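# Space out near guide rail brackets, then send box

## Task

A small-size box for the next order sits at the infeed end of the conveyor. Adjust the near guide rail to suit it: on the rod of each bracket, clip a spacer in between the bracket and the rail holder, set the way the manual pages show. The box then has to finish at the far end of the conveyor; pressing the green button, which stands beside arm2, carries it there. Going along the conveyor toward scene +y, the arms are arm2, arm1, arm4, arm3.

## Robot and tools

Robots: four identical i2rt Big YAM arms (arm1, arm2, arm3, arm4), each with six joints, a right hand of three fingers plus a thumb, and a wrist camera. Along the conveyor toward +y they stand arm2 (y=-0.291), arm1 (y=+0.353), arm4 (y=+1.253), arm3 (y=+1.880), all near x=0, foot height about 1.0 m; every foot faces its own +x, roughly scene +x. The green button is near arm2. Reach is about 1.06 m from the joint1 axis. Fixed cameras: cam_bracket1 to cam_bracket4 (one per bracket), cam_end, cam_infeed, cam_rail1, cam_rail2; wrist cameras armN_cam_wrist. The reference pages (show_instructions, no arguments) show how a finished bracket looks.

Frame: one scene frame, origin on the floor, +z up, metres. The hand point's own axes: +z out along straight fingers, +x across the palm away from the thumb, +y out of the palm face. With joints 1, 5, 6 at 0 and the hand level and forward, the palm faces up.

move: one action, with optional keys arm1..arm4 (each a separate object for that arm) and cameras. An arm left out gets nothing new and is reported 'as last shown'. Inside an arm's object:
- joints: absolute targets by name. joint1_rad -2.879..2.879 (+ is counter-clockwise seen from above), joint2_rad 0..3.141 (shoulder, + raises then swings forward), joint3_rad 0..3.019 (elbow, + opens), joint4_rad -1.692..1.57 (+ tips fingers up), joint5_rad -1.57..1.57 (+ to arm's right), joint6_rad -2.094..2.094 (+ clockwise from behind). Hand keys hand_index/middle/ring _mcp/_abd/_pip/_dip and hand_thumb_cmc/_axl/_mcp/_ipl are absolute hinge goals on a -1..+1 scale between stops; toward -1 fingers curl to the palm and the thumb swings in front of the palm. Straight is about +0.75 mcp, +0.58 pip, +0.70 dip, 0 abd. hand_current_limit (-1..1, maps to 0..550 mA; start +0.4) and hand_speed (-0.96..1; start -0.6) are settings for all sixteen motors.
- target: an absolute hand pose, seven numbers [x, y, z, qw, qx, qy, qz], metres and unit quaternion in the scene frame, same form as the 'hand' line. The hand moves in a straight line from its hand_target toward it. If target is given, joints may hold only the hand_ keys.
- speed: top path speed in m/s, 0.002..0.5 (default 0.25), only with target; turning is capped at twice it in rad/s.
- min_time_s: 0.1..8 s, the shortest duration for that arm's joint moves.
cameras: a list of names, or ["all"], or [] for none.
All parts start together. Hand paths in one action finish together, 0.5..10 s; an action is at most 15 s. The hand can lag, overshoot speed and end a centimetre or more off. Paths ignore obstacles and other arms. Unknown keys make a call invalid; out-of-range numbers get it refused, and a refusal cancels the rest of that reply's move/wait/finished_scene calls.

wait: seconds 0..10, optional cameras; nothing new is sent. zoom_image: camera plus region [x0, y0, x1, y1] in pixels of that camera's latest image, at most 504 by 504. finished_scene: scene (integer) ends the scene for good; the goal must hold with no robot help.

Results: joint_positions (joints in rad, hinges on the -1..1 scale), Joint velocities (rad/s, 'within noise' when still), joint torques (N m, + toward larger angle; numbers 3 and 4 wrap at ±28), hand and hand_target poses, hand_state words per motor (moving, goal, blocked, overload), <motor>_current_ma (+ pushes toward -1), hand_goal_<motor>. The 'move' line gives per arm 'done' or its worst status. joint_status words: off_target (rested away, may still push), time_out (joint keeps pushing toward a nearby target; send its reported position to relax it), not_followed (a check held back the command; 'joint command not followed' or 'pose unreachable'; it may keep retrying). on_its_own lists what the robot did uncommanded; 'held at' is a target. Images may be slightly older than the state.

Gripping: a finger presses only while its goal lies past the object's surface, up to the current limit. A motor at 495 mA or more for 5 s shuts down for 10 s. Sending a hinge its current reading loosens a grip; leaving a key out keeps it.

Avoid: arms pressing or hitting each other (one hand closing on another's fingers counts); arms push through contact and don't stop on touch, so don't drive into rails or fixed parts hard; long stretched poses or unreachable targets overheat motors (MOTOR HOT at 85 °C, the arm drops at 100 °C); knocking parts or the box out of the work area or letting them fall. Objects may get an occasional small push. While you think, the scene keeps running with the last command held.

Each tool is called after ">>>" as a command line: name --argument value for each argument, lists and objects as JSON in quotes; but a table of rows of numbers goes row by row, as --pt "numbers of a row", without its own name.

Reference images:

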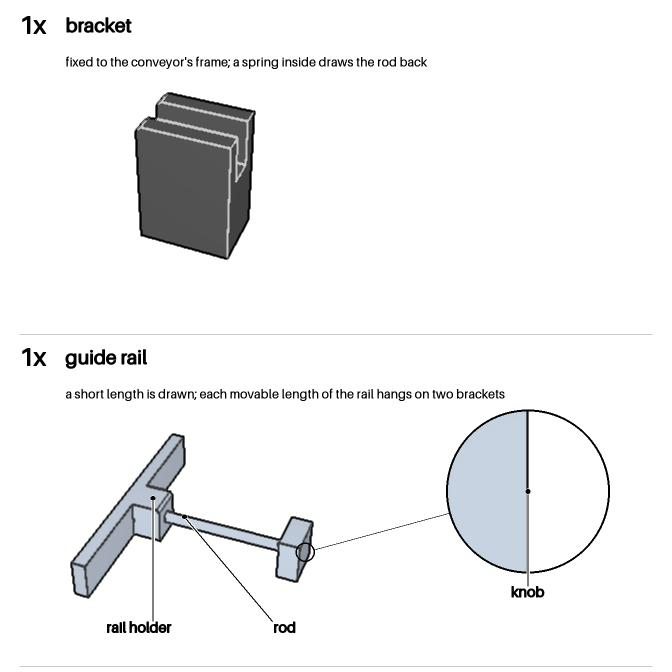

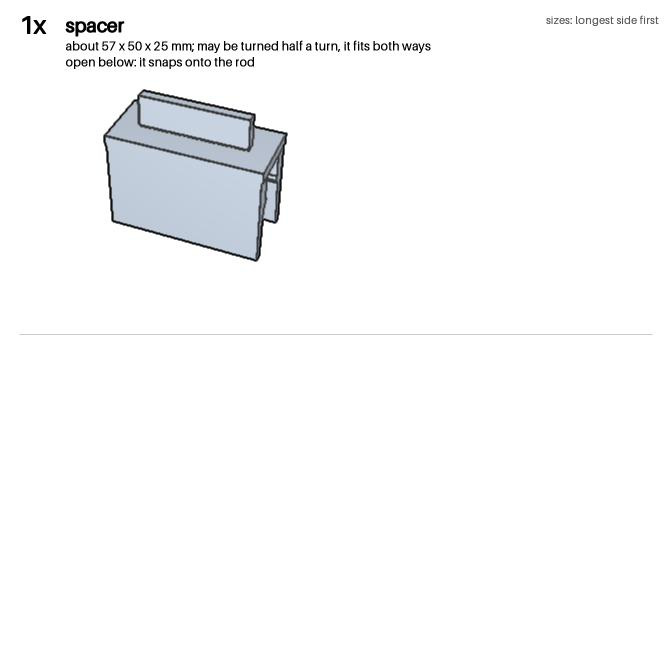

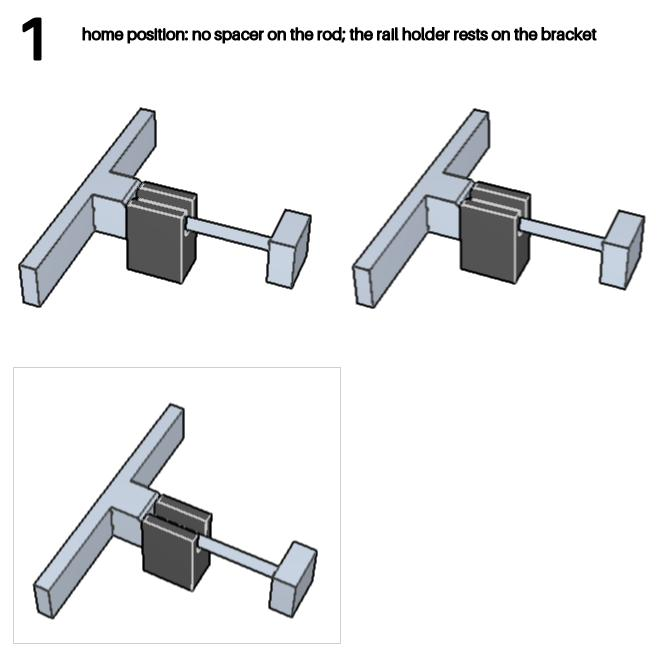

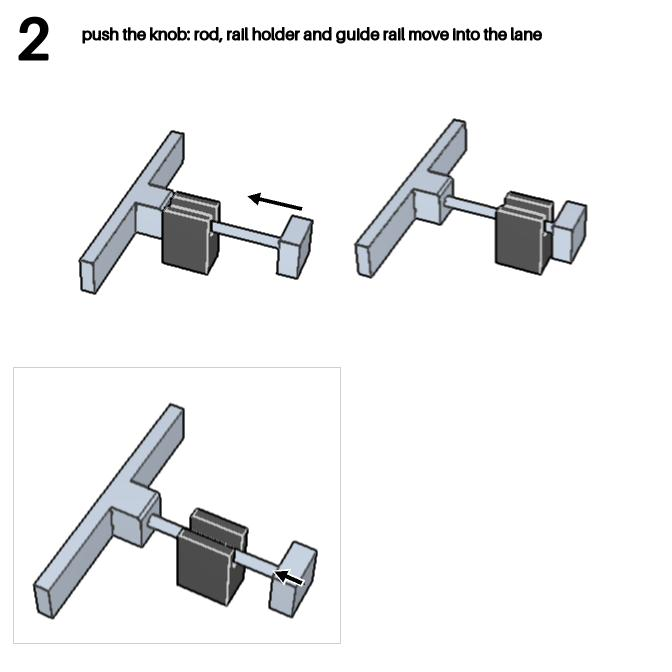

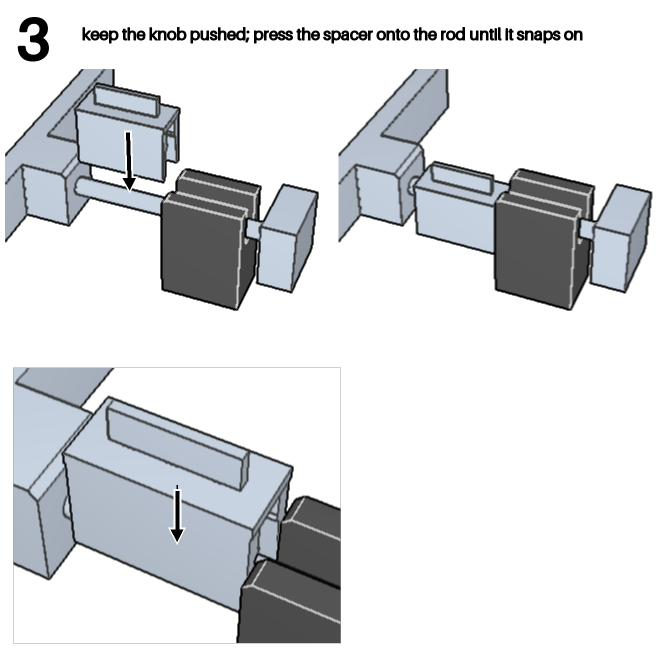

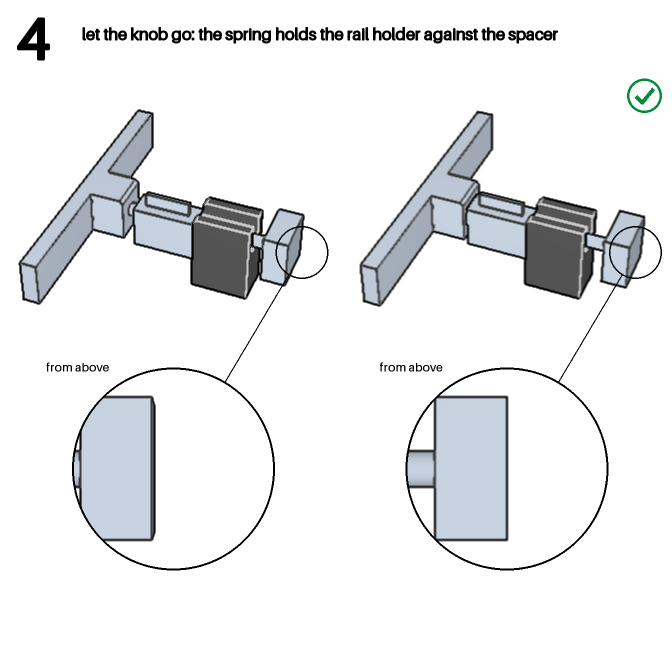

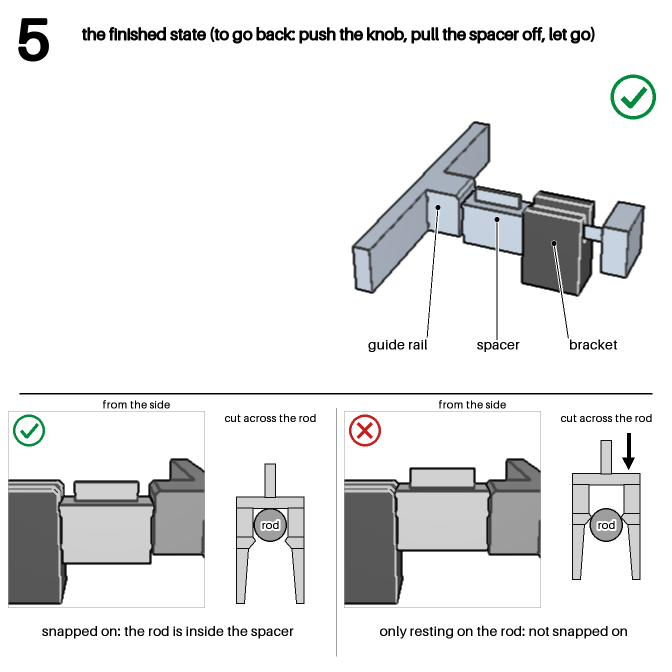

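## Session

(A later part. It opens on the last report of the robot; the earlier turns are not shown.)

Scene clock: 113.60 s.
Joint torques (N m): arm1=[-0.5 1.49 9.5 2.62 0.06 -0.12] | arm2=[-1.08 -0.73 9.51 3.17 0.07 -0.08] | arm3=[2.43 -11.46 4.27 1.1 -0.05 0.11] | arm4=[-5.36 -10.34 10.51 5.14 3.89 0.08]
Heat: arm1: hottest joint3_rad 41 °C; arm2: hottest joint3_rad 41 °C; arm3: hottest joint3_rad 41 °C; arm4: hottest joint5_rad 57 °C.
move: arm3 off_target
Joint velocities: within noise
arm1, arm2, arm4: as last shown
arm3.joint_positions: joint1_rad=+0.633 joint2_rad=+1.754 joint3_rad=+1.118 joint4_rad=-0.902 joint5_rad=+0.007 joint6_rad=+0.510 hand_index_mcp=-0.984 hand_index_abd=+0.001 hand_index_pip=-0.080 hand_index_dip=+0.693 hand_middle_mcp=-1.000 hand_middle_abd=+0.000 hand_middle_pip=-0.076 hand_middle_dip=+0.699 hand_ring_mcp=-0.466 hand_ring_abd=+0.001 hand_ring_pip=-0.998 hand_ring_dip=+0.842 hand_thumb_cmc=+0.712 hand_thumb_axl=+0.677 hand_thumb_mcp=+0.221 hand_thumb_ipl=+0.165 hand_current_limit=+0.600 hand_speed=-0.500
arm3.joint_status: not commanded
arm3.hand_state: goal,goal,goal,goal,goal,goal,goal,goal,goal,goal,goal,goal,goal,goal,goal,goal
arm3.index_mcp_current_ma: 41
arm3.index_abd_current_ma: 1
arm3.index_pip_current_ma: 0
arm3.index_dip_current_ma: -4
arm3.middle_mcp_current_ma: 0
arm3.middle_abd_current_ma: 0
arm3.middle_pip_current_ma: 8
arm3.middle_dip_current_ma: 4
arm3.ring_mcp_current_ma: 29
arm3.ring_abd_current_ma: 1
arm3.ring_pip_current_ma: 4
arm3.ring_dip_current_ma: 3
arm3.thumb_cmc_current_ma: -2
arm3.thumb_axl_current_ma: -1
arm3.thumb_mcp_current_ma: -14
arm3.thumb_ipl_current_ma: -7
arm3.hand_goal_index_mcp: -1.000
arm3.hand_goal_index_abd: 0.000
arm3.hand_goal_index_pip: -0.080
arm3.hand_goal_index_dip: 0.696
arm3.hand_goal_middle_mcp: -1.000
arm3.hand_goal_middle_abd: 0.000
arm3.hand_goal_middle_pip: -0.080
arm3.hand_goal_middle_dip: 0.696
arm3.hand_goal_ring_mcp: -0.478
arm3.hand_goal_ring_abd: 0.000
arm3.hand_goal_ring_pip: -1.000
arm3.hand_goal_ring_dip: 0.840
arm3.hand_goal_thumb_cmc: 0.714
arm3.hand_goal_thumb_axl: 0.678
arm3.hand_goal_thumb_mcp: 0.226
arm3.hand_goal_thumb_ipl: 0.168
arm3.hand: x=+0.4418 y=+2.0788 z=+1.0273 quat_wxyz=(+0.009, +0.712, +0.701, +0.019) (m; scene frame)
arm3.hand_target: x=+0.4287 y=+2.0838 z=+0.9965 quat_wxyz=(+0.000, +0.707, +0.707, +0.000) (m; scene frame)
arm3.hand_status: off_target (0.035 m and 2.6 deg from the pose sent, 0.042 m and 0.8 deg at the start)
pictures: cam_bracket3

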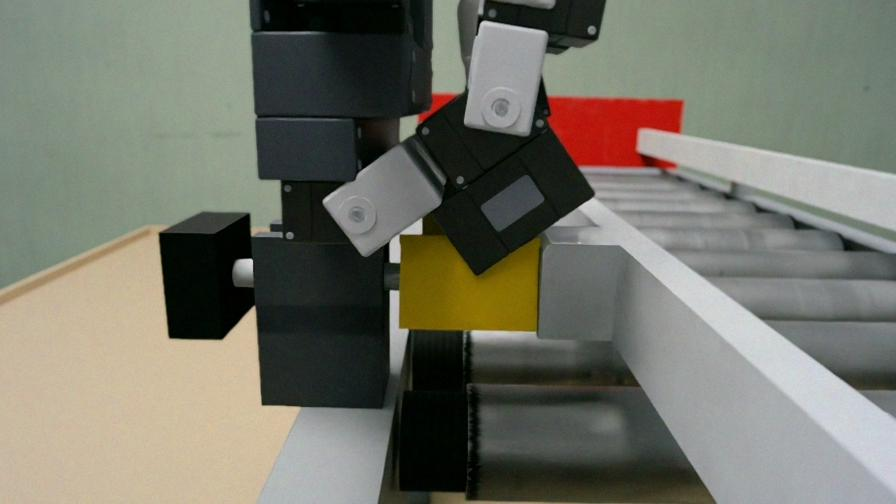

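>>> move --arm3 '{"target": [0.422, 2.087, 0.955, 0, 0.7071, 0.7071, 0], "speed": 0.05}' --cameras '["cam_bracket3"]'

>>> zoom_image --camera "cam_bracket3" --region '[320, 120, 620, 360]'

Scene clock: 115.07 s.
Joint torques (N m): arm1=[-0.44 1.38 9.51 2.63 0.07 -0.12] | arm2=[-0.73 0.73 9.14 3.21 -0.01 -0.06] | arm3=[2.9 -7.53 3.07 2.32 -0.17 0.15] | arm4=[-5.3 -10.46 10.54 5.09 3.9 0.08]
Heat: arm1: hottest joint3_rad 41 °C; arm2: hottest joint3_rad 41 °C; arm3: hottest joint3_rad 41 °C; arm4: hottest joint5_rad 57 °C.
move: arm3 off_target
Joint velocities: within noise
arm1, arm2, arm4: as last shown
arm3.joint_positions: joint1_rad=+0.634 joint2_rad=+1.750 joint3_rad=+1.080 joint4_rad=-0.830 joint5_rad=+0.010 joint6_rad=+0.518 hand_index_mcp=-0.986 hand_index_abd=+0.001 hand_index_pip=-0.080 hand_index_dip=+0.693 hand_middle_mcp=-0.997 hand_middle_abd=+0.000 hand_middle_pip=-0.076 hand_middle_dip=+0.699 hand_ring_mcp=-0.465 hand_ring_abd=+0.001 hand_ring_pip=-0.998 hand_ring_dip=+0.842 hand_thumb_cmc=+0.713 hand_thumb_axl=+0.677 hand_thumb_mcp=+0.220 hand_thumb_ipl=+0.165 hand_current_limit=+0.600 hand_speed=-0.500
arm3.joint_status: not commanded
arm3.hand_state: goal,goal,goal,goal,goal,goal,goal,goal,goal,goal,goal,goal,goal,goal,goal,goal
arm3.index_mcp_current_ma: 35
arm3.index_abd_current_ma: 1
arm3.index_pip_current_ma: 0
arm3.index_dip_current_ma: -4
arm3.middle_mcp_current_ma: 6
arm3.middle_abd_current_ma: 0
arm3.middle_pip_current_ma: 7
arm3.middle_dip_current_ma: 4
arm3.ring_mcp_current_ma: 31
arm3.ring_abd_current_ma: 1
arm3.ring_pip_current_ma: 3
arm3.ring_dip_current_ma: 3
arm3.thumb_cmc_current_ma: -1
arm3.thumb_axl_current_ma: -1
arm3.thumb_mcp_current_ma: -15
arm3.thumb_ipl_current_ma: -7
arm3.hand_goal_index_mcp: -1.000
arm3.hand_goal_index_abd: 0.000
arm3.hand_goal_index_pip: -0.080
arm3.hand_goal_index_dip: 0.696
arm3.hand_goal_middle_mcp: -1.000
arm3.hand_goal_middle_abd: 0.000
arm3.hand_goal_middle_pip: -0.080
arm3.hand_goal_middle_dip: 0.696
arm3.hand_goal_ring_mcp: -0.478
arm3.hand_goal_ring_abd: 0.000
arm3.hand_goal_ring_pip: -1.000
arm3.hand_goal_ring_dip: 0.840
arm3.hand_goal_thumb_cmc: 0.714
arm3.hand_goal_thumb_axl: 0.678
arm3.hand_goal_thumb_mcp: 0.226
arm3.hand_goal_thumb_ipl: 0.168
arm3.hand: x=+0.4414 y=+2.0783 z=+1.0205 quat_wxyz=(+0.016, +0.714, +0.699, +0.037) (m; scene frame)
arm3.hand_target: x=+0.4168 y=+2.0829 z=+0.9609 quat_wxyz=(+0.000, +0.707, +0.707, -0.001) (m; scene frame)
arm3.hand_status: off_target (0.069 m and 4.8 deg from the pose sent, 0.075 m and 2.6 deg at the start)
arm4.joint_positions: joint1_rad=+0.873 joint2_rad=+1.535 joint3_rad=+0.573 joint4_rad=-0.651 joint5_rad=+0.132 joint6_rad=+0.882 hand_index_mcp=-0.470 hand_index_abd=+0.004 hand_index_pip=-1.000 hand_index_dip=+0.838 hand_middle_mcp=-0.521 hand_middle_abd=+0.037 hand_middle_pip=-0.997 hand_middle_dip=+0.843 hand_ring_mcp=-0.466 hand_ring_abd=+0.001 hand_ring_pip=-0.998 hand_ring_dip=+0.837 hand_thumb_cmc=+0.712 hand_thumb_axl=+0.677 hand_thumb_mcp=+0.223 hand_thumb_ipl=+0.168 hand_current_limit=+0.750 hand_speed=-0.600
arm4.middle_mcp_current_ma: -139
pictures: cam_bracket3

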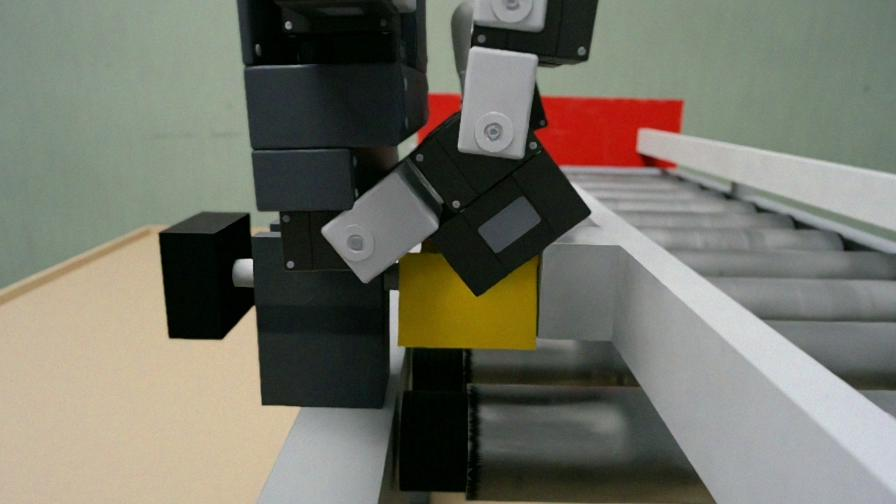

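Scaled by 1.680 from the camera's 896x504 image, which has a finer 1280x720 frame.

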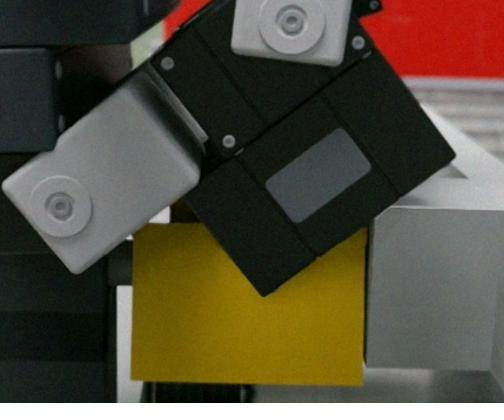

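>>> move --arm3 '{"target": [0.435, 2.085, 1.06, 0, 0.7071, 0.7071, 0], "speed": 0.12}'

>>> move --arm3 '{"target": [0.43, 2.07, 1.20, 0, 0.7071, 0.7071, 0], "speed": 0.2}' --cameras '["cam_bracket3", "cam_bracket4"]'

>>> zoom_image --camera "cam_bracket3" --region '[220, 190, 620, 420]'

Scene clock: 116.67 s.
Joint torques (N m): arm1=[-0.44 1.38 9.52 2.62 0.06 -0.12] | arm2=[-0.79 -0.79 9.14 3.49 0.07 -0.11] | arm3=[1.26 -16.38 9.68 -0.46 0.18 -0.03] | arm4=[-5.36 -10.34 10.5 5.12 3.89 0.08]
Heat: arm1: hottest joint3_rad 41 °C; arm2: hottest joint3_rad 41 °C; arm3: hottest joint3_rad 41 °C; arm4: hottest joint5_rad 58 °C.
move: arm3 off_target
Joint velocities: within noise
arm1.joint_positions: joint1_rad=-0.080 joint2_rad=+0.609 joint3_rad=+1.380 joint4_rad=-1.288 joint5_rad=-0.058 joint6_rad=+1.162 hand_index_mcp=+0.754 hand_index_abd=+0.001 hand_index_pip=+0.577 hand_index_dip=+0.696 hand_middle_mcp=+0.754 hand_middle_abd=+0.000 hand_middle_pip=+0.577 hand_middle_dip=+0.696 hand_ring_mcp=+0.754 hand_ring_abd=+0.001 hand_ring_pip=+0.577 hand_ring_dip=+0.696 hand_thumb_cmc=+0.714 hand_thumb_axl=+0.677 hand_thumb_mcp=+0.226 hand_thumb_ipl=+0.168 hand_current_limit=+0.400 hand_speed=-0.600
arm1.joint_status: not commanded
arm1.hand_state: goal,goal,goal,goal,goal,goal,goal,goal,goal,goal,goal,goal,goal,goal,goal,goal
arm1.index_mcp_current_ma: 0
arm1.index_abd_current_ma: 0
arm1.index_pip_current_ma: 1
arm1.index_dip_current_ma: 0
arm1.middle_mcp_current_ma: 0
arm1.middle_abd_current_ma: 0
arm1.middle_pip_current_ma: 1
arm1.middle_dip_current_ma: 0
arm1.ring_mcp_current_ma: 0
arm1.ring_abd_current_ma: 0
arm1.ring_pip_current_ma: 1
arm1.ring_dip_current_ma: 0
arm1.thumb_cmc_current_ma: 0
arm1.thumb_axl_current_ma: -1
arm1.thumb_mcp_current_ma: 0
arm1.thumb_ipl_current_ma: 0
arm1.hand_goal_index_mcp: 0.754
arm1.hand_goal_index_abd: 0.000
arm1.hand_goal_index_pip: 0.576
arm1.hand_goal_index_dip: 0.696
arm1.hand_goal_middle_mcp: 0.754
arm1.hand_goal_middle_abd: 0.000
arm1.hand_goal_middle_pip: 0.576
arm1.hand_goal_middle_dip: 0.696
arm1.hand_goal_ring_mcp: 0.754
arm1.hand_goal_ring_abd: 0.000
arm1.hand_goal_ring_pip: 0.576
arm1.hand_goal_ring_dip: 0.696
arm1.hand_goal_thumb_cmc: 0.714
arm1.hand_goal_thumb_axl: 0.678
arm1.hand_goal_thumb_mcp: 0.226
arm1.hand_goal_thumb_ipl: 0.168
arm1.hand: x=+0.2785 y=+0.2857 z=+1.5353 quat_wxyz=(+0.068, +0.840, +0.206, +0.498) (m; scene frame)
arm1.hand_target: x=+0.2758 y=+0.2856 z=+1.5450 quat_wxyz=(+0.070, +0.834, +0.205, +0.507) (m; scene frame)
arm1.hand_status: not commanded
arm2.joint_positions: joint1_rad=-0.169 joint2_rad=+0.607 joint3_rad=+1.362 joint4_rad=-1.180 joint5_rad=-0.019 joint6_rad=+1.058 hand_index_mcp=+0.755 hand_index_abd=+0.001 hand_index_pip=+0.577 hand_index_dip=+0.696 hand_middle_mcp=+0.755 hand_middle_abd=+0.000 hand_middle_pip=+0.577 hand_middle_dip=+0.696 hand_ring_mcp=+0.755 hand_ring_abd=+0.000 hand_ring_pip=+0.577 hand_ring_dip=+0.696 hand_thumb_cmc=+0.715 hand_thumb_axl=+0.677 hand_thumb_mcp=+0.226 hand_thumb_ipl=+0.168 hand_current_limit=+0.400 hand_speed=-0.600
arm2.joint_status: not commanded
arm2.hand_state: goal,goal,goal,goal,goal,goal,goal,goal,goal,goal,goal,goal,goal,goal,goal,goal
arm2.index_mcp_current_ma: 0
arm2.index_abd_current_ma: 0
arm2.index_pip_current_ma: 0
arm2.index_dip_current_ma: 0
arm2.middle_mcp_current_ma: 0
arm2.middle_abd_current_ma: 0
arm2.middle_pip_current_ma: 0
arm2.middle_dip_current_ma: 0
arm2.ring_mcp_current_ma: 0
arm2.ring_abd_current_ma: 0
arm2.ring_pip_current_ma: 0
arm2.ring_dip_current_ma: 0
arm2.thumb_cmc_current_ma: 0
arm2.thumb_axl_current_ma: 0
arm2.thumb_mcp_current_ma: 0
arm2.thumb_ipl_current_ma: 0
arm2.hand_goal_index_mcp: 0.754
arm2.hand_goal_index_abd: 0.000
arm2.hand_goal_index_pip: 0.576
arm2.hand_goal_index_dip: 0.696
arm2.hand_goal_middle_mcp: 0.754
arm2.hand_goal_middle_abd: 0.000
arm2.hand_goal_middle_pip: 0.576
arm2.hand_goal_middle_dip: 0.696
arm2.hand_goal_ring_mcp: 0.754
arm2.hand_goal_ring_abd: 0.000
arm2.hand_goal_ring_pip: 0.576
arm2.hand_goal_ring_dip: 0.696
arm2.hand_goal_thumb_cmc: 0.714
arm2.hand_goal_thumb_axl: 0.678
arm2.hand_goal_thumb_mcp: 0.226
arm2.hand_goal_thumb_ipl: 0.168
arm2.hand: x=+0.1640 y=-0.4516 z=+1.5901 quat_wxyz=(+0.212, +0.838, +0.087, +0.496) (m; scene frame)
arm2.hand_target: x=+0.1609 y=-0.4505 z=+1.6004 quat_wxyz=(+0.216, +0.832, +0.086, +0.505) (m; scene frame)
arm2.hand_status: not commanded
arm3.joint_positions: joint1_rad=+0.637 joint2_rad=+1.714 joint3_rad=+1.136 joint4_rad=-1.032 joint5_rad=+0.000 joint6_rad=+0.518 hand_index_mcp=-0.986 hand_index_abd=+0.001 hand_index_pip=-0.080 hand_index_dip=+0.693 hand_middle_mcp=-0.995 hand_middle_abd=+0.000 hand_middle_pip=-0.076 hand_middle_dip=+0.699 hand_ring_mcp=-0.467 hand_ring_abd=+0.001 hand_ring_pip=-0.998 hand_ring_dip=+0.842 hand_thumb_cmc=+0.713 hand_thumb_axl=+0.677 hand_thumb_mcp=+0.220 hand_thumb_ipl=+0.165 hand_current_limit=+0.600 hand_speed=-0.500
arm3.joint_status: not commanded
arm3.hand_state: goal,goal,goal,goal,goal,goal,goal,goal,goal,goal,goal,goal,goal,goal,goal,goal
arm3.index_mcp_current_ma: 35
arm3.index_abd_current_ma: 1
arm3.index_pip_current_ma: 0
arm3.index_dip_current_ma: -4
arm3.middle_mcp_current_ma: 11
arm3.middle_abd_current_ma: 0
arm3.middle_pip_current_ma: 6
arm3.middle_dip_current_ma: 4
arm3.ring_mcp_current_ma: 27
arm3.ring_abd_current_ma: 1
arm3.ring_pip_current_ma: 3
arm3.ring_dip_current_ma: 3
arm3.thumb_cmc_current_ma: -1
arm3.thumb_axl_current_ma: -1
arm3.thumb_mcp_current_ma: -15
arm3.thumb_ipl_current_ma: -7
arm3.hand_goal_index_mcp: -1.000
arm3.hand_goal_index_abd: 0.000
arm3.hand_goal_index_pip: -0.080
arm3.hand_goal_index_dip: 0.696
arm3.hand_goal_middle_mcp: -1.000
arm3.hand_goal_middle_abd: 0.000
arm3.hand_goal_middle_pip: -0.080
arm3.hand_goal_middle_dip: 0.696
arm3.hand_goal_ring_mcp: -0.478
arm3.hand_goal_ring_abd: 0.000
arm3.hand_goal_ring_pip: -1.000
arm3.hand_goal_ring_dip: 0.840
arm3.hand_goal_thumb_cmc: 0.714
arm3.hand_goal_thumb_axl: 0.678
arm3.hand_goal_thumb_mcp: 0.226
arm3.hand_goal_thumb_ipl: 0.168
arm3.hand: x=+0.4228 y=+2.0719 z=+1.0456 quat_wxyz=(-0.004, +0.714, +0.700, -0.014) (m; scene frame)
arm3.hand_target: x=+0.4344 y=+2.0848 z=+1.0602 quat_wxyz=(+0.000, +0.707, +0.707, +0.000) (m; scene frame)
arm3.hand_status: off_target (0.023 m and 2.0 deg from the pose sent, 0.041 m and 4.8 deg at the start)
arm4.joint_positions: joint1_rad=+0.873 joint2_rad=+1.535 joint3_rad=+0.573 joint4_rad=-0.651 joint5_rad=+0.132 joint6_rad=+0.882 hand_index_mcp=-0.470 hand_index_abd=+0.004 hand_index_pip=-1.000 hand_index_dip=+0.838 hand_middle_mcp=-0.521 hand_middle_abd=+0.037 hand_middle_pip=-0.997 hand_middle_dip=+0.843 hand_ring_mcp=-0.466 hand_ring_abd=+0.001 hand_ring_pip=-0.998 hand_ring_dip=+0.837 hand_thumb_cmc=+0.712 hand_thumb_axl=+0.677 hand_thumb_mcp=+0.223 hand_thumb_ipl=+0.168 hand_current_limit=+0.750 hand_speed=-0.600
arm4.joint_status: not commanded
arm4.hand_state: goal,goal,goal,goal,blocked,blocked,goal,goal,goal,goal,goal,goal,goal,goal,goal,goal
arm4.index_mcp_current_ma: 17
arm4.index_abd_current_ma: 6
arm4.index_pip_current_ma: 0
arm4.index_dip_current_ma: -3
arm4.middle_mcp_current_ma: -139
arm4.middle_abd_current_ma: 90
arm4.middle_pip_current_ma: 5
arm4.middle_dip_current_ma: 5
arm4.ring_mcp_current_ma: 30
arm4.ring_abd_current_ma: 1
arm4.ring_pip_current_ma: 2
arm4.ring_dip_current_ma: -4
arm4.thumb_cmc_current_ma: -2
arm4.thumb_axl_current_ma: -1
arm4.thumb_mcp_current_ma: -5
arm4.thumb_ipl_current_ma: 0
arm4.hand_goal_index_mcp: -0.478
arm4.hand_goal_index_abd: 0.000
arm4.hand_goal_index_pip: -1.000
arm4.hand_goal_index_dip: 0.840
arm4.hand_goal_middle_mcp: -0.478
arm4.hand_goal_middle_abd: 0.000
arm4.hand_goal_middle_pip: -1.000
arm4.hand_goal_middle_dip: 0.840
arm4.hand_goal_ring_mcp: -0.478
arm4.hand_goal_ring_abd: 0.000
arm4.hand_goal_ring_pip: -1.000
arm4.hand_goal_ring_dip: 0.840
arm4.hand_goal_thumb_cmc: 0.714
arm4.hand_goal_thumb_axl: 0.678
arm4.hand_goal_thumb_mcp: 0.226
arm4.hand_goal_thumb_ipl: 0.168
arm4.hand: x=+0.2997 y=+1.4569 z=+0.9731 quat_wxyz=(+0.066, +0.675, +0.734, -0.019) (m; scene frame)
arm4.hand_target: x=+0.3655 y=+1.4835 z=+1.0199 quat_wxyz=(+0.095, +0.704, +0.698, +0.090) (m; scene frame)
arm4.hand_status: not commanded
pictures: none

Scene clock: 118.03 s.
Joint torques (N m): arm1=[-0.5 1.49 9.51 2.62 0.06 -0.12] | arm2=[0.32 -0.03 9.2 3.41 0.04 -0.06] | arm3=[-0.85 -14.39 11.52 -0.42 0.2 -0.03] | arm4=[-5.48 -10.52 10.54 5.12 3.89 0.08]
Heat: arm1: hottest joint3_rad 41 °C; arm2: hottest joint3_rad 41 °C; arm3: hottest joint3_rad 41 °C; arm4: hottest joint5_rad 58 °C.
move: arm3 off_target
Joint velocities: within noise
arm1, arm2, arm4: as last shown
arm3.joint_positions: joint1_rad=+0.635 joint2_rad=+1.556 joint3_rad=+1.330 joint4_rad=-1.385 joint5_rad=+0.000 joint6_rad=+0.500 hand_index_mcp=-0.986 hand_index_abd=+0.001 hand_index_pip=-0.080 hand_index_dip=+0.693 hand_middle_mcp=-0.994 hand_middle_abd=+0.000 hand_middle_pip=-0.076 hand_middle_dip=+0.699 hand_ring_mcp=-0.467 hand_ring_abd=+0.001 hand_ring_pip=-0.998 hand_ring_dip=+0.842 hand_thumb_cmc=+0.713 hand_thumb_axl=+0.677 hand_thumb_mcp=+0.220 hand_thumb_ipl=+0.165 hand_current_limit=+0.600 hand_speed=-0.500
arm3.joint_status: not commanded
arm3.hand_state: goal,goal,goal,goal,goal,goal,goal,goal,goal,goal,goal,goal,goal,goal,goal,goal
arm3.index_mcp_current_ma: 35
arm3.index_abd_current_ma: 1
arm3.index_pip_current_ma: 0
arm3.index_dip_current_ma: -4
arm3.middle_mcp_current_ma: 12
arm3.middle_abd_current_ma: 0
arm3.middle_pip_current_ma: 6
arm3.middle_dip_current_ma: 4
arm3.ring_mcp_current_ma: 27
arm3.ring_abd_current_ma: 1
arm3.ring_pip_current_ma: 3
arm3.ring_dip_current_ma: 3
arm3.thumb_cmc_current_ma: -1
arm3.thumb_axl_current_ma: -1
arm3.thumb_mcp_current_ma: -15
arm3.thumb_ipl_current_ma: -7
arm3.hand_goal_index_mcp: -1.000
arm3.hand_goal_index_abd: 0.000
arm3.hand_goal_index_pip: -0.080
arm3.hand_goal_index_dip: 0.696
arm3.hand_goal_middle_mcp: -1.000
arm3.hand_goal_middle_abd: 0.000
arm3.hand_goal_middle_pip: -0.080
arm3.hand_goal_middle_dip: 0.696
arm3.hand_goal_ring_mcp: -0.478
arm3.hand_goal_ring_abd: 0.000
arm3.hand_goal_ring_pip: -1.000
arm3.hand_goal_ring_dip: 0.840
arm3.hand_goal_thumb_cmc: 0.714
arm3.hand_goal_thumb_axl: 0.678
arm3.hand_goal_thumb_mcp: 0.226
arm3.hand_goal_thumb_ipl: 0.168
arm3.hand: x=+0.4160 y=+2.0687 z=+1.1829 quat_wxyz=(-0.004, +0.708, +0.706, -0.015) (m; scene frame)
arm3.hand_target: x=+0.4294 y=+2.0695 z=+1.2000 quat_wxyz=(+0.000, +0.707, +0.707, +0.000) (m; scene frame)
arm3.hand_status: off_target (0.022 m and 1.8 deg from the pose sent, 0.155 m and 2.0 deg at the start)
pictures: cam_bracket3, cam_bracket4

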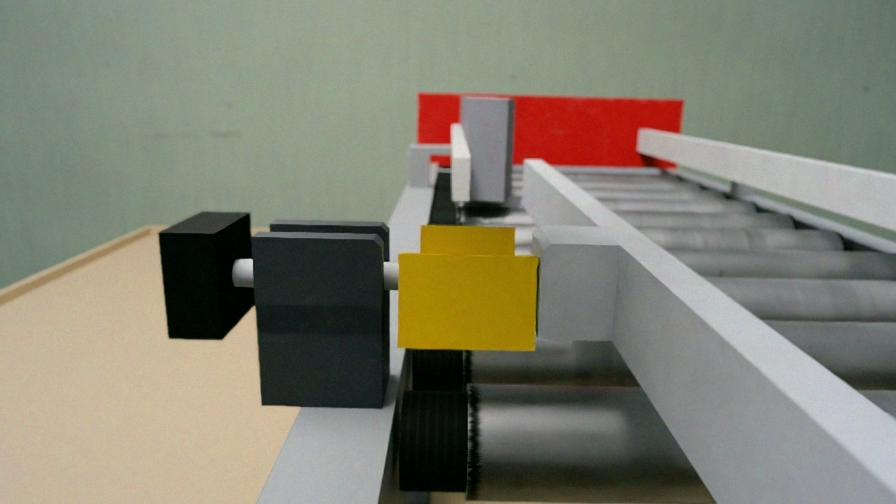

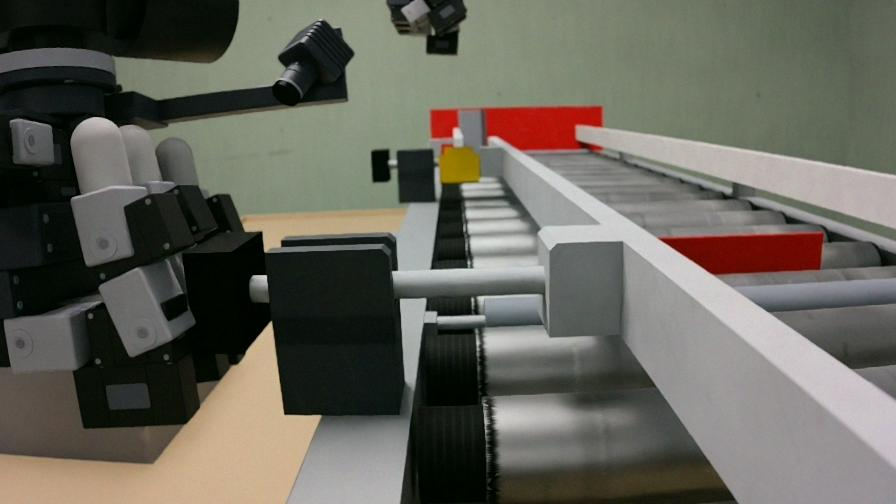

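Scaled by 1.260 from the camera's 896x504 image, which has a finer 1280x720 frame.

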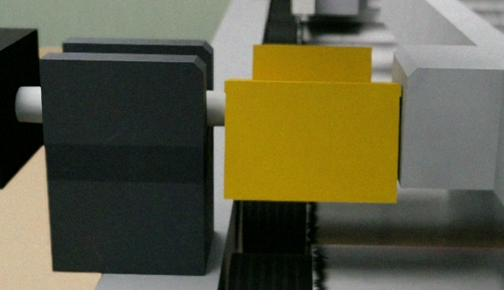

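>>> move --arm4 '{"target": [0.245, 1.455, 0.99, 0, 0.7071, 0.7071, 0], "speed": 0.08}' --cameras '["cam_bracket3", "cam_bracket4"]'

>>> zoom_image --camera "cam_bracket3" --region '[220, 190, 620, 420]'

>>> zoom_image --camera "cam_bracket4" --region '[220, 190, 660, 420]'

Scene clock: 120.53 s.
Joint torques (N m): arm1=[-0.5 1.32 9.51 2.62 0.06 -0.12] | arm2=[-0.85 0.03 9.48 3.36 0.09 -0.08] | arm3=[-0.73 -15.03 11.45 -0.58 0.19 -0.03] | arm4=[0.15 -7 5.29 0.06 0.24 0.15]
Heat: arm1: hottest joint3_rad 41 °C; arm2: hottest joint3_rad 41 °C; arm3: hottest joint3_rad 41 °C; arm4: hottest joint5_rad 57 °C.
move: arm4 done
Joint velocities: within noise
arm1, arm2, arm3: as last shown
arm3.joint_positions: joint1_rad=+0.635 joint2_rad=+1.556 joint3_rad=+1.330 joint4_rad=-1.385 joint5_rad=+0.000 joint6_rad=+0.499 hand_index_mcp=-0.986 hand_index_abd=+0.001 hand_index_pip=-0.080 hand_index_dip=+0.693 hand_middle_mcp=-0.994 hand_middle_abd=+0.000 hand_middle_pip=-0.076 hand_middle_dip=+0.699 hand_ring_mcp=-0.467 hand_ring_abd=+0.001 hand_ring_pip=-0.998 hand_ring_dip=+0.842 hand_thumb_cmc=+0.713 hand_thumb_axl=+0.677 hand_thumb_mcp=+0.220 hand_thumb_ipl=+0.165 hand_current_limit=+0.600 hand_speed=-0.500
arm3.hand_target: x=+0.4294 y=+2.0696 z=+1.2000 quat_wxyz=(+0.000, +0.707, +0.707, +0.000) (m; scene frame)
arm4.joint_positions: joint1_rad=+0.964 joint2_rad=+1.377 joint3_rad=+0.489 joint4_rad=-0.680 joint5_rad=+0.010 joint6_rad=+1.046 hand_index_mcp=-0.467 hand_index_abd=+0.004 hand_index_pip=-1.000 hand_index_dip=+0.838 hand_middle_mcp=-0.461 hand_middle_abd=+0.003 hand_middle_pip=-0.997 hand_middle_dip=+0.843 hand_ring_mcp=-0.466 hand_ring_abd=+0.001 hand_ring_pip=-0.998 hand_ring_dip=+0.837 hand_thumb_cmc=+0.713 hand_thumb_axl=+0.677 hand_thumb_mcp=+0.223 hand_thumb_ipl=+0.168 hand_current_limit=+0.750 hand_speed=-0.600
arm4.joint_status: not commanded
arm4.hand_state: goal,goal,goal,goal,goal,goal,goal,goal,goal,goal,goal,goal,goal,goal,goal,goal
arm4.index_mcp_current_ma: 26
arm4.index_abd_current_ma: 5
arm4.index_pip_current_ma: 0
arm4.index_dip_current_ma: -3
arm4.middle_mcp_current_ma: 45
arm4.middle_abd_current_ma: 4
arm4.middle_pip_current_ma: 4
arm4.middle_dip_current_ma: 5
arm4.ring_mcp_current_ma: 30
arm4.ring_abd_current_ma: 1
arm4.ring_pip_current_ma: 2
arm4.ring_dip_current_ma: -4
arm4.thumb_cmc_current_ma: -2
arm4.thumb_axl_current_ma: -1
arm4.thumb_mcp_current_ma: -5
arm4.thumb_ipl_current_ma: 0
arm4.hand_goal_index_mcp: -0.478
arm4.hand_goal_index_abd: 0.000
arm4.hand_goal_index_pip: -1.000
arm4.hand_goal_index_dip: 0.840
arm4.hand_goal_middle_mcp: -0.478
arm4.hand_goal_middle_abd: 0.000
arm4.hand_goal_middle_pip: -1.000
arm4.hand_goal_middle_dip: 0.840
arm4.hand_goal_ring_mcp: -0.478
arm4.hand_goal_ring_abd: 0.000
arm4.hand_goal_ring_pip: -1.000
arm4.hand_goal_ring_dip: 0.840
arm4.hand_goal_thumb_cmc: 0.714
arm4.hand_goal_thumb_axl: 0.678
arm4.hand_goal_thumb_mcp: 0.226
arm4.hand_goal_thumb_ipl: 0.168
arm4.hand: x=+0.2463 y=+1.4526 z=+0.9848 quat_wxyz=(+0.002, +0.705, +0.710, -0.005) (m; scene frame)
arm4.hand_target: x=+0.2451 y=+1.4551 z=+0.9898 quat_wxyz=(+0.000, +0.707, +0.707, +0.000) (m; scene frame)
arm4.hand_status: done (0.006 m and 0.8 deg from the pose sent, 0.057 m and 9.2 deg at the start)
pictures: cam_bracket3, cam_bracket4

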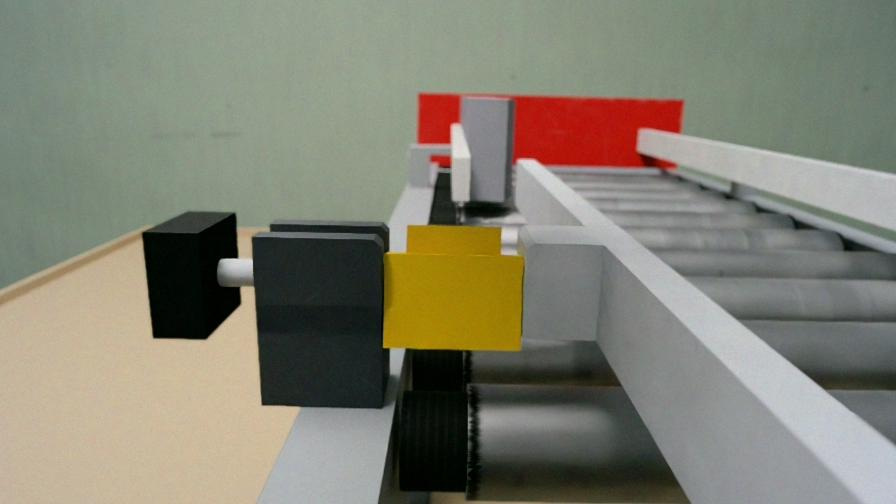

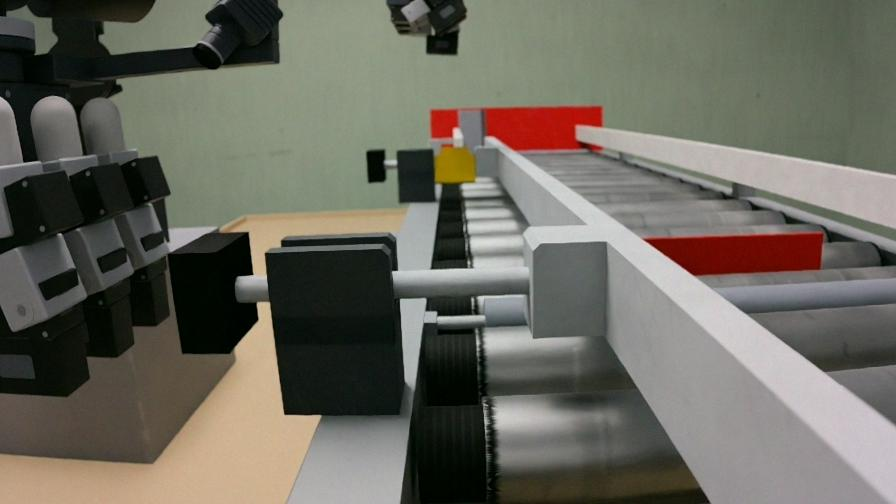

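Scaled by 1.260 from the camera's 896x504 image, which has a finer 1280x720 frame.

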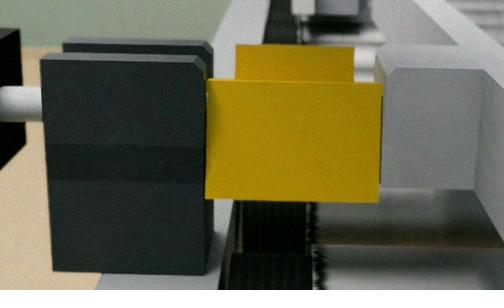

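Scaled by 1.145 from the camera's 896x504 image, which has a finer 1280x720 frame.

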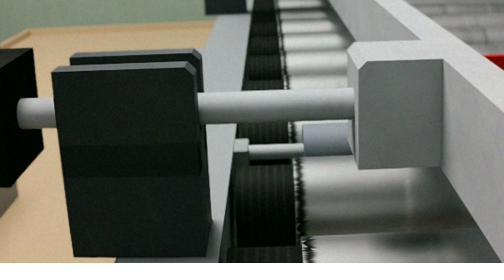

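>>> move --arm4 '{"target": [0.19, 1.455, 1.02, 0, 0.7071, 0.7071, 0], "speed": 0.15}' --arm3 '{"target": [0.26, 2.09, 1.17, 0, 0.7071, 0.7071, 0], "speed": 0.2, "joints": {"hand_index_mcp": -0.479, "hand_index_pip": -1.0, "hand_index_dip": 0.84, "hand_middle_mcp": -0.479, "hand_middle_pip": -1.0, "hand_middle_dip": 0.84, "hand_current_limit": 0.75}}'

>>> move --arm4 '{"target": [0.18, 1.40, 1.18, 0, 0.7071, 0.7071, 0], "speed": 0.2}' --arm3 '{"target": [0.19, 2.104, 1.15, 0, 0.7071, 0.7071, 0], "speed": 0.2}' --cameras '["cam_rail2", "cam_bracket3"]'

Scene clock: 122.40 s.
Joint torques (N m): arm1=[-0.44 1.49 9.47 2.62 0.06 -0.12] | arm2=[-1.38 -0.85 9.48 3.3 0.06 -0.04] | arm3=[1.32 -9.52 6.86 0.17 0.32 0.18] | arm4=[0.03 -5.19 6.02 -0.03 0.36 0.15]
Heat: arm1: hottest joint3_rad 41 °C; arm2: hottest joint3_rad 41 °C; arm3: hottest joint3_rad 41 °C; arm4: hottest joint5_rad 55 °C.
move: arm3 done; arm4 done
Joint velocities: within noise
arm1, arm2: as last shown
arm3.joint_positions: joint1_rad=+0.913 joint2_rad=+1.249 joint3_rad=+0.992 joint4_rad=-1.326 joint5_rad=-0.005 joint6_rad=+0.766 hand_index_mcp=-0.473 hand_index_abd=+0.001 hand_index_pip=-0.998 hand_index_dip=+0.837 hand_middle_mcp=-0.472 hand_middle_abd=+0.000 hand_middle_pip=-0.998 hand_middle_dip=+0.837 hand_ring_mcp=-0.467 hand_ring_abd=+0.001 hand_ring_pip=-0.998 hand_ring_dip=+0.842 hand_thumb_cmc=+0.713 hand_thumb_axl=+0.677 hand_thumb_mcp=+0.220 hand_thumb_ipl=+0.165 hand_current_limit=+0.750 hand_speed=-0.500
arm3.joint_status: all done
arm3.hand_state: goal,goal,goal,goal,goal,goal,goal,goal,goal,goal,goal,goal,goal,goal,goal,goal
arm3.index_mcp_current_ma: 10
arm3.index_abd_current_ma: 1
arm3.index_pip_current_ma: 3
arm3.index_dip_current_ma: -4
arm3.middle_mcp_current_ma: 11
arm3.middle_abd_current_ma: 0
arm3.middle_pip_current_ma: 4
arm3.middle_dip_current_ma: -5
arm3.ring_mcp_current_ma: 27
arm3.ring_abd_current_ma: 1
arm3.ring_pip_current_ma: 3
arm3.ring_dip_current_ma: 3
arm3.thumb_cmc_current_ma: -1
arm3.thumb_axl_current_ma: -1
arm3.thumb_mcp_current_ma: -15
arm3.thumb_ipl_current_ma: -7
arm3.hand_goal_index_mcp: -0.478
arm3.hand_goal_index_abd: 0.000
arm3.hand_goal_index_pip: -1.000
arm3.hand_goal_index_dip: 0.840
arm3.hand_goal_middle_mcp: -0.478
arm3.hand_goal_middle_abd: 0.000
arm3.hand_goal_middle_pip: -1.000
arm3.hand_goal_middle_dip: 0.840
arm3.hand_goal_ring_mcp: -0.478
arm3.hand_goal_ring_abd: 0.000
arm3.hand_goal_ring_pip: -1.000
arm3.hand_goal_ring_dip: 0.840
arm3.hand_goal_thumb_cmc: 0.714
arm3.hand_goal_thumb_axl: 0.678
arm3.hand_goal_thumb_mcp: 0.226
arm3.hand_goal_thumb_ipl: 0.168
arm3.hand: x=+0.2616 y=+2.0902 z=+1.1729 quat_wxyz=(-0.001, +0.704, +0.710, -0.001) (m; scene frame)
arm3.hand_target: x=+0.2600 y=+2.0899 z=+1.1700 quat_wxyz=(+0.000, +0.707, +0.707, +0.000) (m; scene frame)
arm3.hand_status: done (0.003 m and 0.5 deg from the pose sent, 0.158 m and 1.8 deg at the start)
arm4.joint_positions: joint1_rad=+1.173 joint2_rad=+1.219 joint3_rad=+0.470 joint4_rad=-0.817 joint5_rad=+0.010 joint6_rad=+1.254 hand_index_mcp=-0.467 hand_index_abd=+0.003 hand_index_pip=-1.000 hand_index_dip=+0.838 hand_middle_mcp=-0.461 hand_middle_abd=+0.003 hand_middle_pip=-0.997 hand_middle_dip=+0.843 hand_ring_mcp=-0.466 hand_ring_abd=+0.001 hand_ring_pip=-0.998 hand_ring_dip=+0.837 hand_thumb_cmc=+0.713 hand_thumb_axl=+0.677 hand_thumb_mcp=+0.223 hand_thumb_ipl=+0.168 hand_current_limit=+0.750 hand_speed=-0.600
arm4.joint_status: not commanded
arm4.hand_state: goal,goal,goal,goal,goal,goal,goal,goal,goal,goal,goal,goal,goal,goal,goal,goal
arm4.index_mcp_current_ma: 26
arm4.index_abd_current_ma: 5
arm4.index_pip_current_ma: 0
arm4.index_dip_current_ma: -3
arm4.middle_mcp_current_ma: 45
arm4.middle_abd_current_ma: 4
arm4.middle_pip_current_ma: 4
arm4.middle_dip_current_ma: 5
arm4.ring_mcp_current_ma: 30
arm4.ring_abd_current_ma: 1
arm4.ring_pip_current_ma: 2
arm4.ring_dip_current_ma: -4
arm4.thumb_cmc_current_ma: -2
arm4.thumb_axl_current_ma: -1
arm4.thumb_mcp_current_ma: -5
arm4.thumb_ipl_current_ma: 0
arm4.hand_goal_index_mcp: -0.478
arm4.hand_goal_index_abd: 0.000
arm4.hand_goal_index_pip: -1.000
arm4.hand_goal_index_dip: 0.840
arm4.hand_goal_middle_mcp: -0.478
arm4.hand_goal_middle_abd: 0.000
arm4.hand_goal_middle_pip: -1.000
arm4.hand_goal_middle_dip: 0.840
arm4.hand_goal_ring_mcp: -0.478
arm4.hand_goal_ring_abd: 0.000
arm4.hand_goal_ring_pip: -1.000
arm4.hand_goal_ring_dip: 0.840
arm4.hand_goal_thumb_cmc: 0.714
arm4.hand_goal_thumb_axl: 0.678
arm4.hand_goal_thumb_mcp: 0.226
arm4.hand_goal_thumb_ipl: 0.168
arm4.hand: x=+0.1916 y=+1.4547 z=+1.0161 quat_wxyz=(+0.001, +0.704, +0.710, -0.003) (m; scene frame)
arm4.hand_target: x=+0.1901 y=+1.4550 z=+1.0198 quat_wxyz=(+0.000, +0.707, +0.707, +0.000) (m; scene frame)
arm4.hand_status: done (0.004 m and 0.6 deg from the pose sent, 0.066 m and 0.8 deg at the start)
pictures: none

Scene clock: 124.00 s.
Joint torques (N m): arm1=[-0.5 1.38 9.51 2.62 0.06 -0.12] | arm2=[-0.32 0.15 9.47 3.34 0.08 -0.12] | arm3=[1.49 -8.23 6.43 0.27 0.21 0.21] | arm4=[-0.97 -0.67 11.3 -0.09 0.35 -0.1]
Heat: arm1: hottest joint3_rad 41 °C; arm2: hottest joint3_rad 41 °C; arm3: hottest joint3_rad 41 °C; arm4: hottest joint5_rad 54 °C.
move: arm3 done; arm4 off_target
Joint velocities: within noise
arm1, arm2: as last shown
arm3.joint_positions: joint1_rad=+1.107 joint2_rad=+1.175 joint3_rad=+0.876 joint4_rad=-1.288 joint5_rad=-0.005 joint6_rad=+0.965 hand_index_mcp=-0.473 hand_index_abd=+0.001 hand_index_pip=-0.998 hand_index_dip=+0.837 hand_middle_mcp=-0.472 hand_middle_abd=+0.000 hand_middle_pip=-0.998 hand_middle_dip=+0.837 hand_ring_mcp=-0.467 hand_ring_abd=+0.001 hand_ring_pip=-0.998 hand_ring_dip=+0.842 hand_thumb_cmc=+0.713 hand_thumb_axl=+0.677 hand_thumb_mcp=+0.220 hand_thumb_ipl=+0.165 hand_current_limit=+0.750 hand_speed=-0.500
arm3.joint_status: not commanded
arm3.hand_state: goal,goal,goal,goal,goal,goal,goal,goal,goal,goal,goal,goal,goal,goal,goal,goal
arm3.index_mcp_current_ma: 10
arm3.index_abd_current_ma: 1
arm3.index_pip_current_ma: 3
arm3.index_dip_current_ma: -4
arm3.middle_mcp_current_ma: 11
arm3.middle_abd_current_ma: 0
arm3.middle_pip_current_ma: 4
arm3.middle_dip_current_ma: -5
arm3.ring_mcp_current_ma: 27
arm3.ring_abd_current_ma: 1
arm3.ring_pip_current_ma: 3
arm3.ring_dip_current_ma: 3
arm3.thumb_cmc_current_ma: -1
arm3.thumb_axl_current_ma: -1
arm3.thumb_mcp_current_ma: -15
arm3.thumb_ipl_current_ma: -7
arm3.hand_goal_index_mcp: -0.478
arm3.hand_goal_index_abd: 0.000
arm3.hand_goal_index_pip: -1.000
arm3.hand_goal_index_dip: 0.840
arm3.hand_goal_middle_mcp: -0.478
arm3.hand_goal_middle_abd: 0.000
arm3.hand_goal_middle_pip: -1.000
arm3.hand_goal_middle_dip: 0.840
arm3.hand_goal_ring_mcp: -0.478
arm3.hand_goal_ring_abd: 0.000
arm3.hand_goal_ring_pip: -1.000
arm3.hand_goal_ring_dip: 0.840
arm3.hand_goal_thumb_cmc: 0.714
arm3.hand_goal_thumb_axl: 0.678
arm3.hand_goal_thumb_mcp: 0.226
arm3.hand_goal_thumb_ipl: 0.168
arm3.hand: x=+0.1933 y=+2.1039 z=+1.1517 quat_wxyz=(+0.000, +0.706, +0.709, -0.004) (m; scene frame)
arm3.hand_target: x=+0.1900 y=+2.1040 z=+1.1499 quat_wxyz=(+0.000, +0.707, +0.707, +0.000) (m; scene frame)
arm3.hand_status: done (0.004 m and 0.5 deg from the pose sent, 0.076 m and 0.6 deg at the start)
arm4.joint_positions: joint1_rad=+1.158 joint2_rad=+0.765 joint3_rad=+0.647 joint4_rad=-1.472 joint5_rad=+0.011 joint6_rad=+1.252 hand_index_mcp=-0.467 hand_index_abd=+0.003 hand_index_pip=-1.000 hand_index_dip=+0.838 hand_middle_mcp=-0.462 hand_middle_abd=+0.003 hand_middle_pip=-0.998 hand_middle_dip=+0.843 hand_ring_mcp=-0.466 hand_ring_abd=+0.001 hand_ring_pip=-0.998 hand_ring_dip=+0.837 hand_thumb_cmc=+0.711 hand_thumb_axl=+0.677 hand_thumb_mcp=+0.222 hand_thumb_ipl=+0.168 hand_current_limit=+0.750 hand_speed=-0.600
arm4.joint_status: not commanded
arm4.hand_state: goal,goal,goal,goal,goal,goal,goal,goal,goal,goal,goal,goal,goal,goal,goal,goal
arm4.index_mcp_current_ma: 26
arm4.index_abd_current_ma: 5
arm4.index_pip_current_ma: 0
arm4.index_dip_current_ma: -3
arm4.middle_mcp_current_ma: 42
arm4.middle_abd_current_ma: 3
arm4.middle_pip_current_ma: 4
arm4.middle_dip_current_ma: 5
arm4.ring_mcp_current_ma: 30
arm4.ring_abd_current_ma: 1
arm4.ring_pip_current_ma: 2
arm4.ring_dip_current_ma: -4
arm4.thumb_cmc_current_ma: -4
arm4.thumb_axl_current_ma: -1
arm4.thumb_mcp_current_ma: -11
arm4.thumb_ipl_current_ma: 0
arm4.hand_goal_index_mcp: -0.478
arm4.hand_goal_index_abd: 0.000
arm4.hand_goal_index_pip: -1.000
arm4.hand_goal_index_dip: 0.840
arm4.hand_goal_middle_mcp: -0.478
arm4.hand_goal_middle_abd: 0.000
arm4.hand_goal_middle_pip: -1.000
arm4.hand_goal_middle_dip: 0.840
arm4.hand_goal_ring_mcp: -0.478
arm4.hand_goal_ring_abd: 0.000
arm4.hand_goal_ring_pip: -1.000
arm4.hand_goal_ring_dip: 0.840
arm4.hand_goal_thumb_cmc: 0.714
arm4.hand_goal_thumb_axl: 0.678
arm4.hand_goal_thumb_mcp: 0.226
arm4.hand_goal_thumb_ipl: 0.168
arm4.hand: x=+0.1757 y=+1.3912 z=+1.1642 quat_wxyz=(+0.007, +0.709, +0.705, -0.014) (m; scene frame)
arm4.hand_target: x=+0.1800 y=+1.3997 z=+1.1797 quat_wxyz=(+0.000, +0.707, +0.707, +0.000) (m; scene frame)
arm4.hand_status: off_target (0.019 m and 1.8 deg from the pose sent, 0.173 m and 0.6 deg at the start)
pictures: cam_bracket3, cam_rail2

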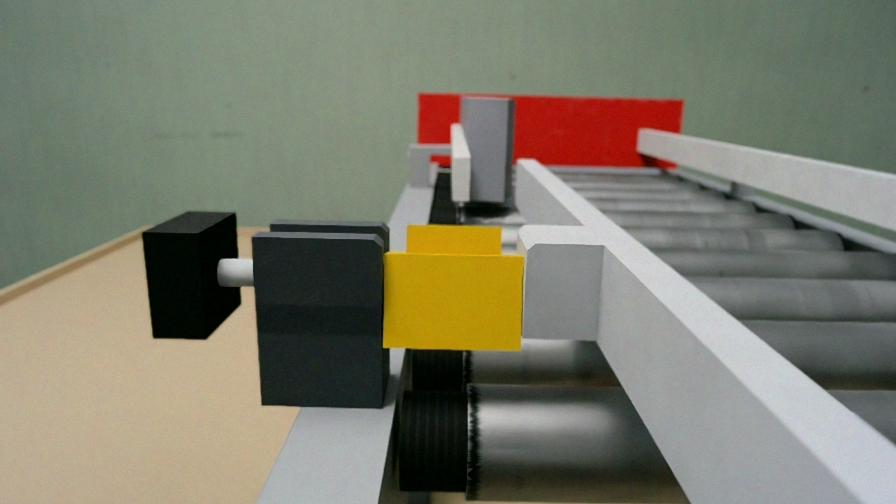

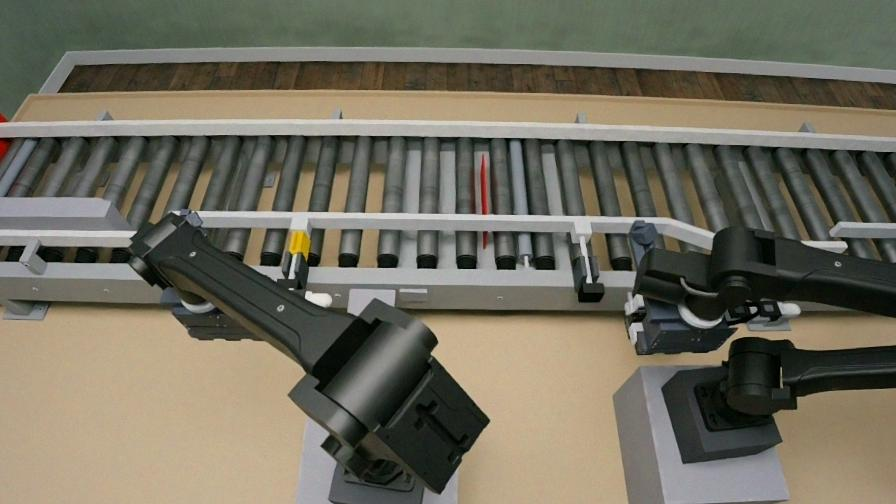

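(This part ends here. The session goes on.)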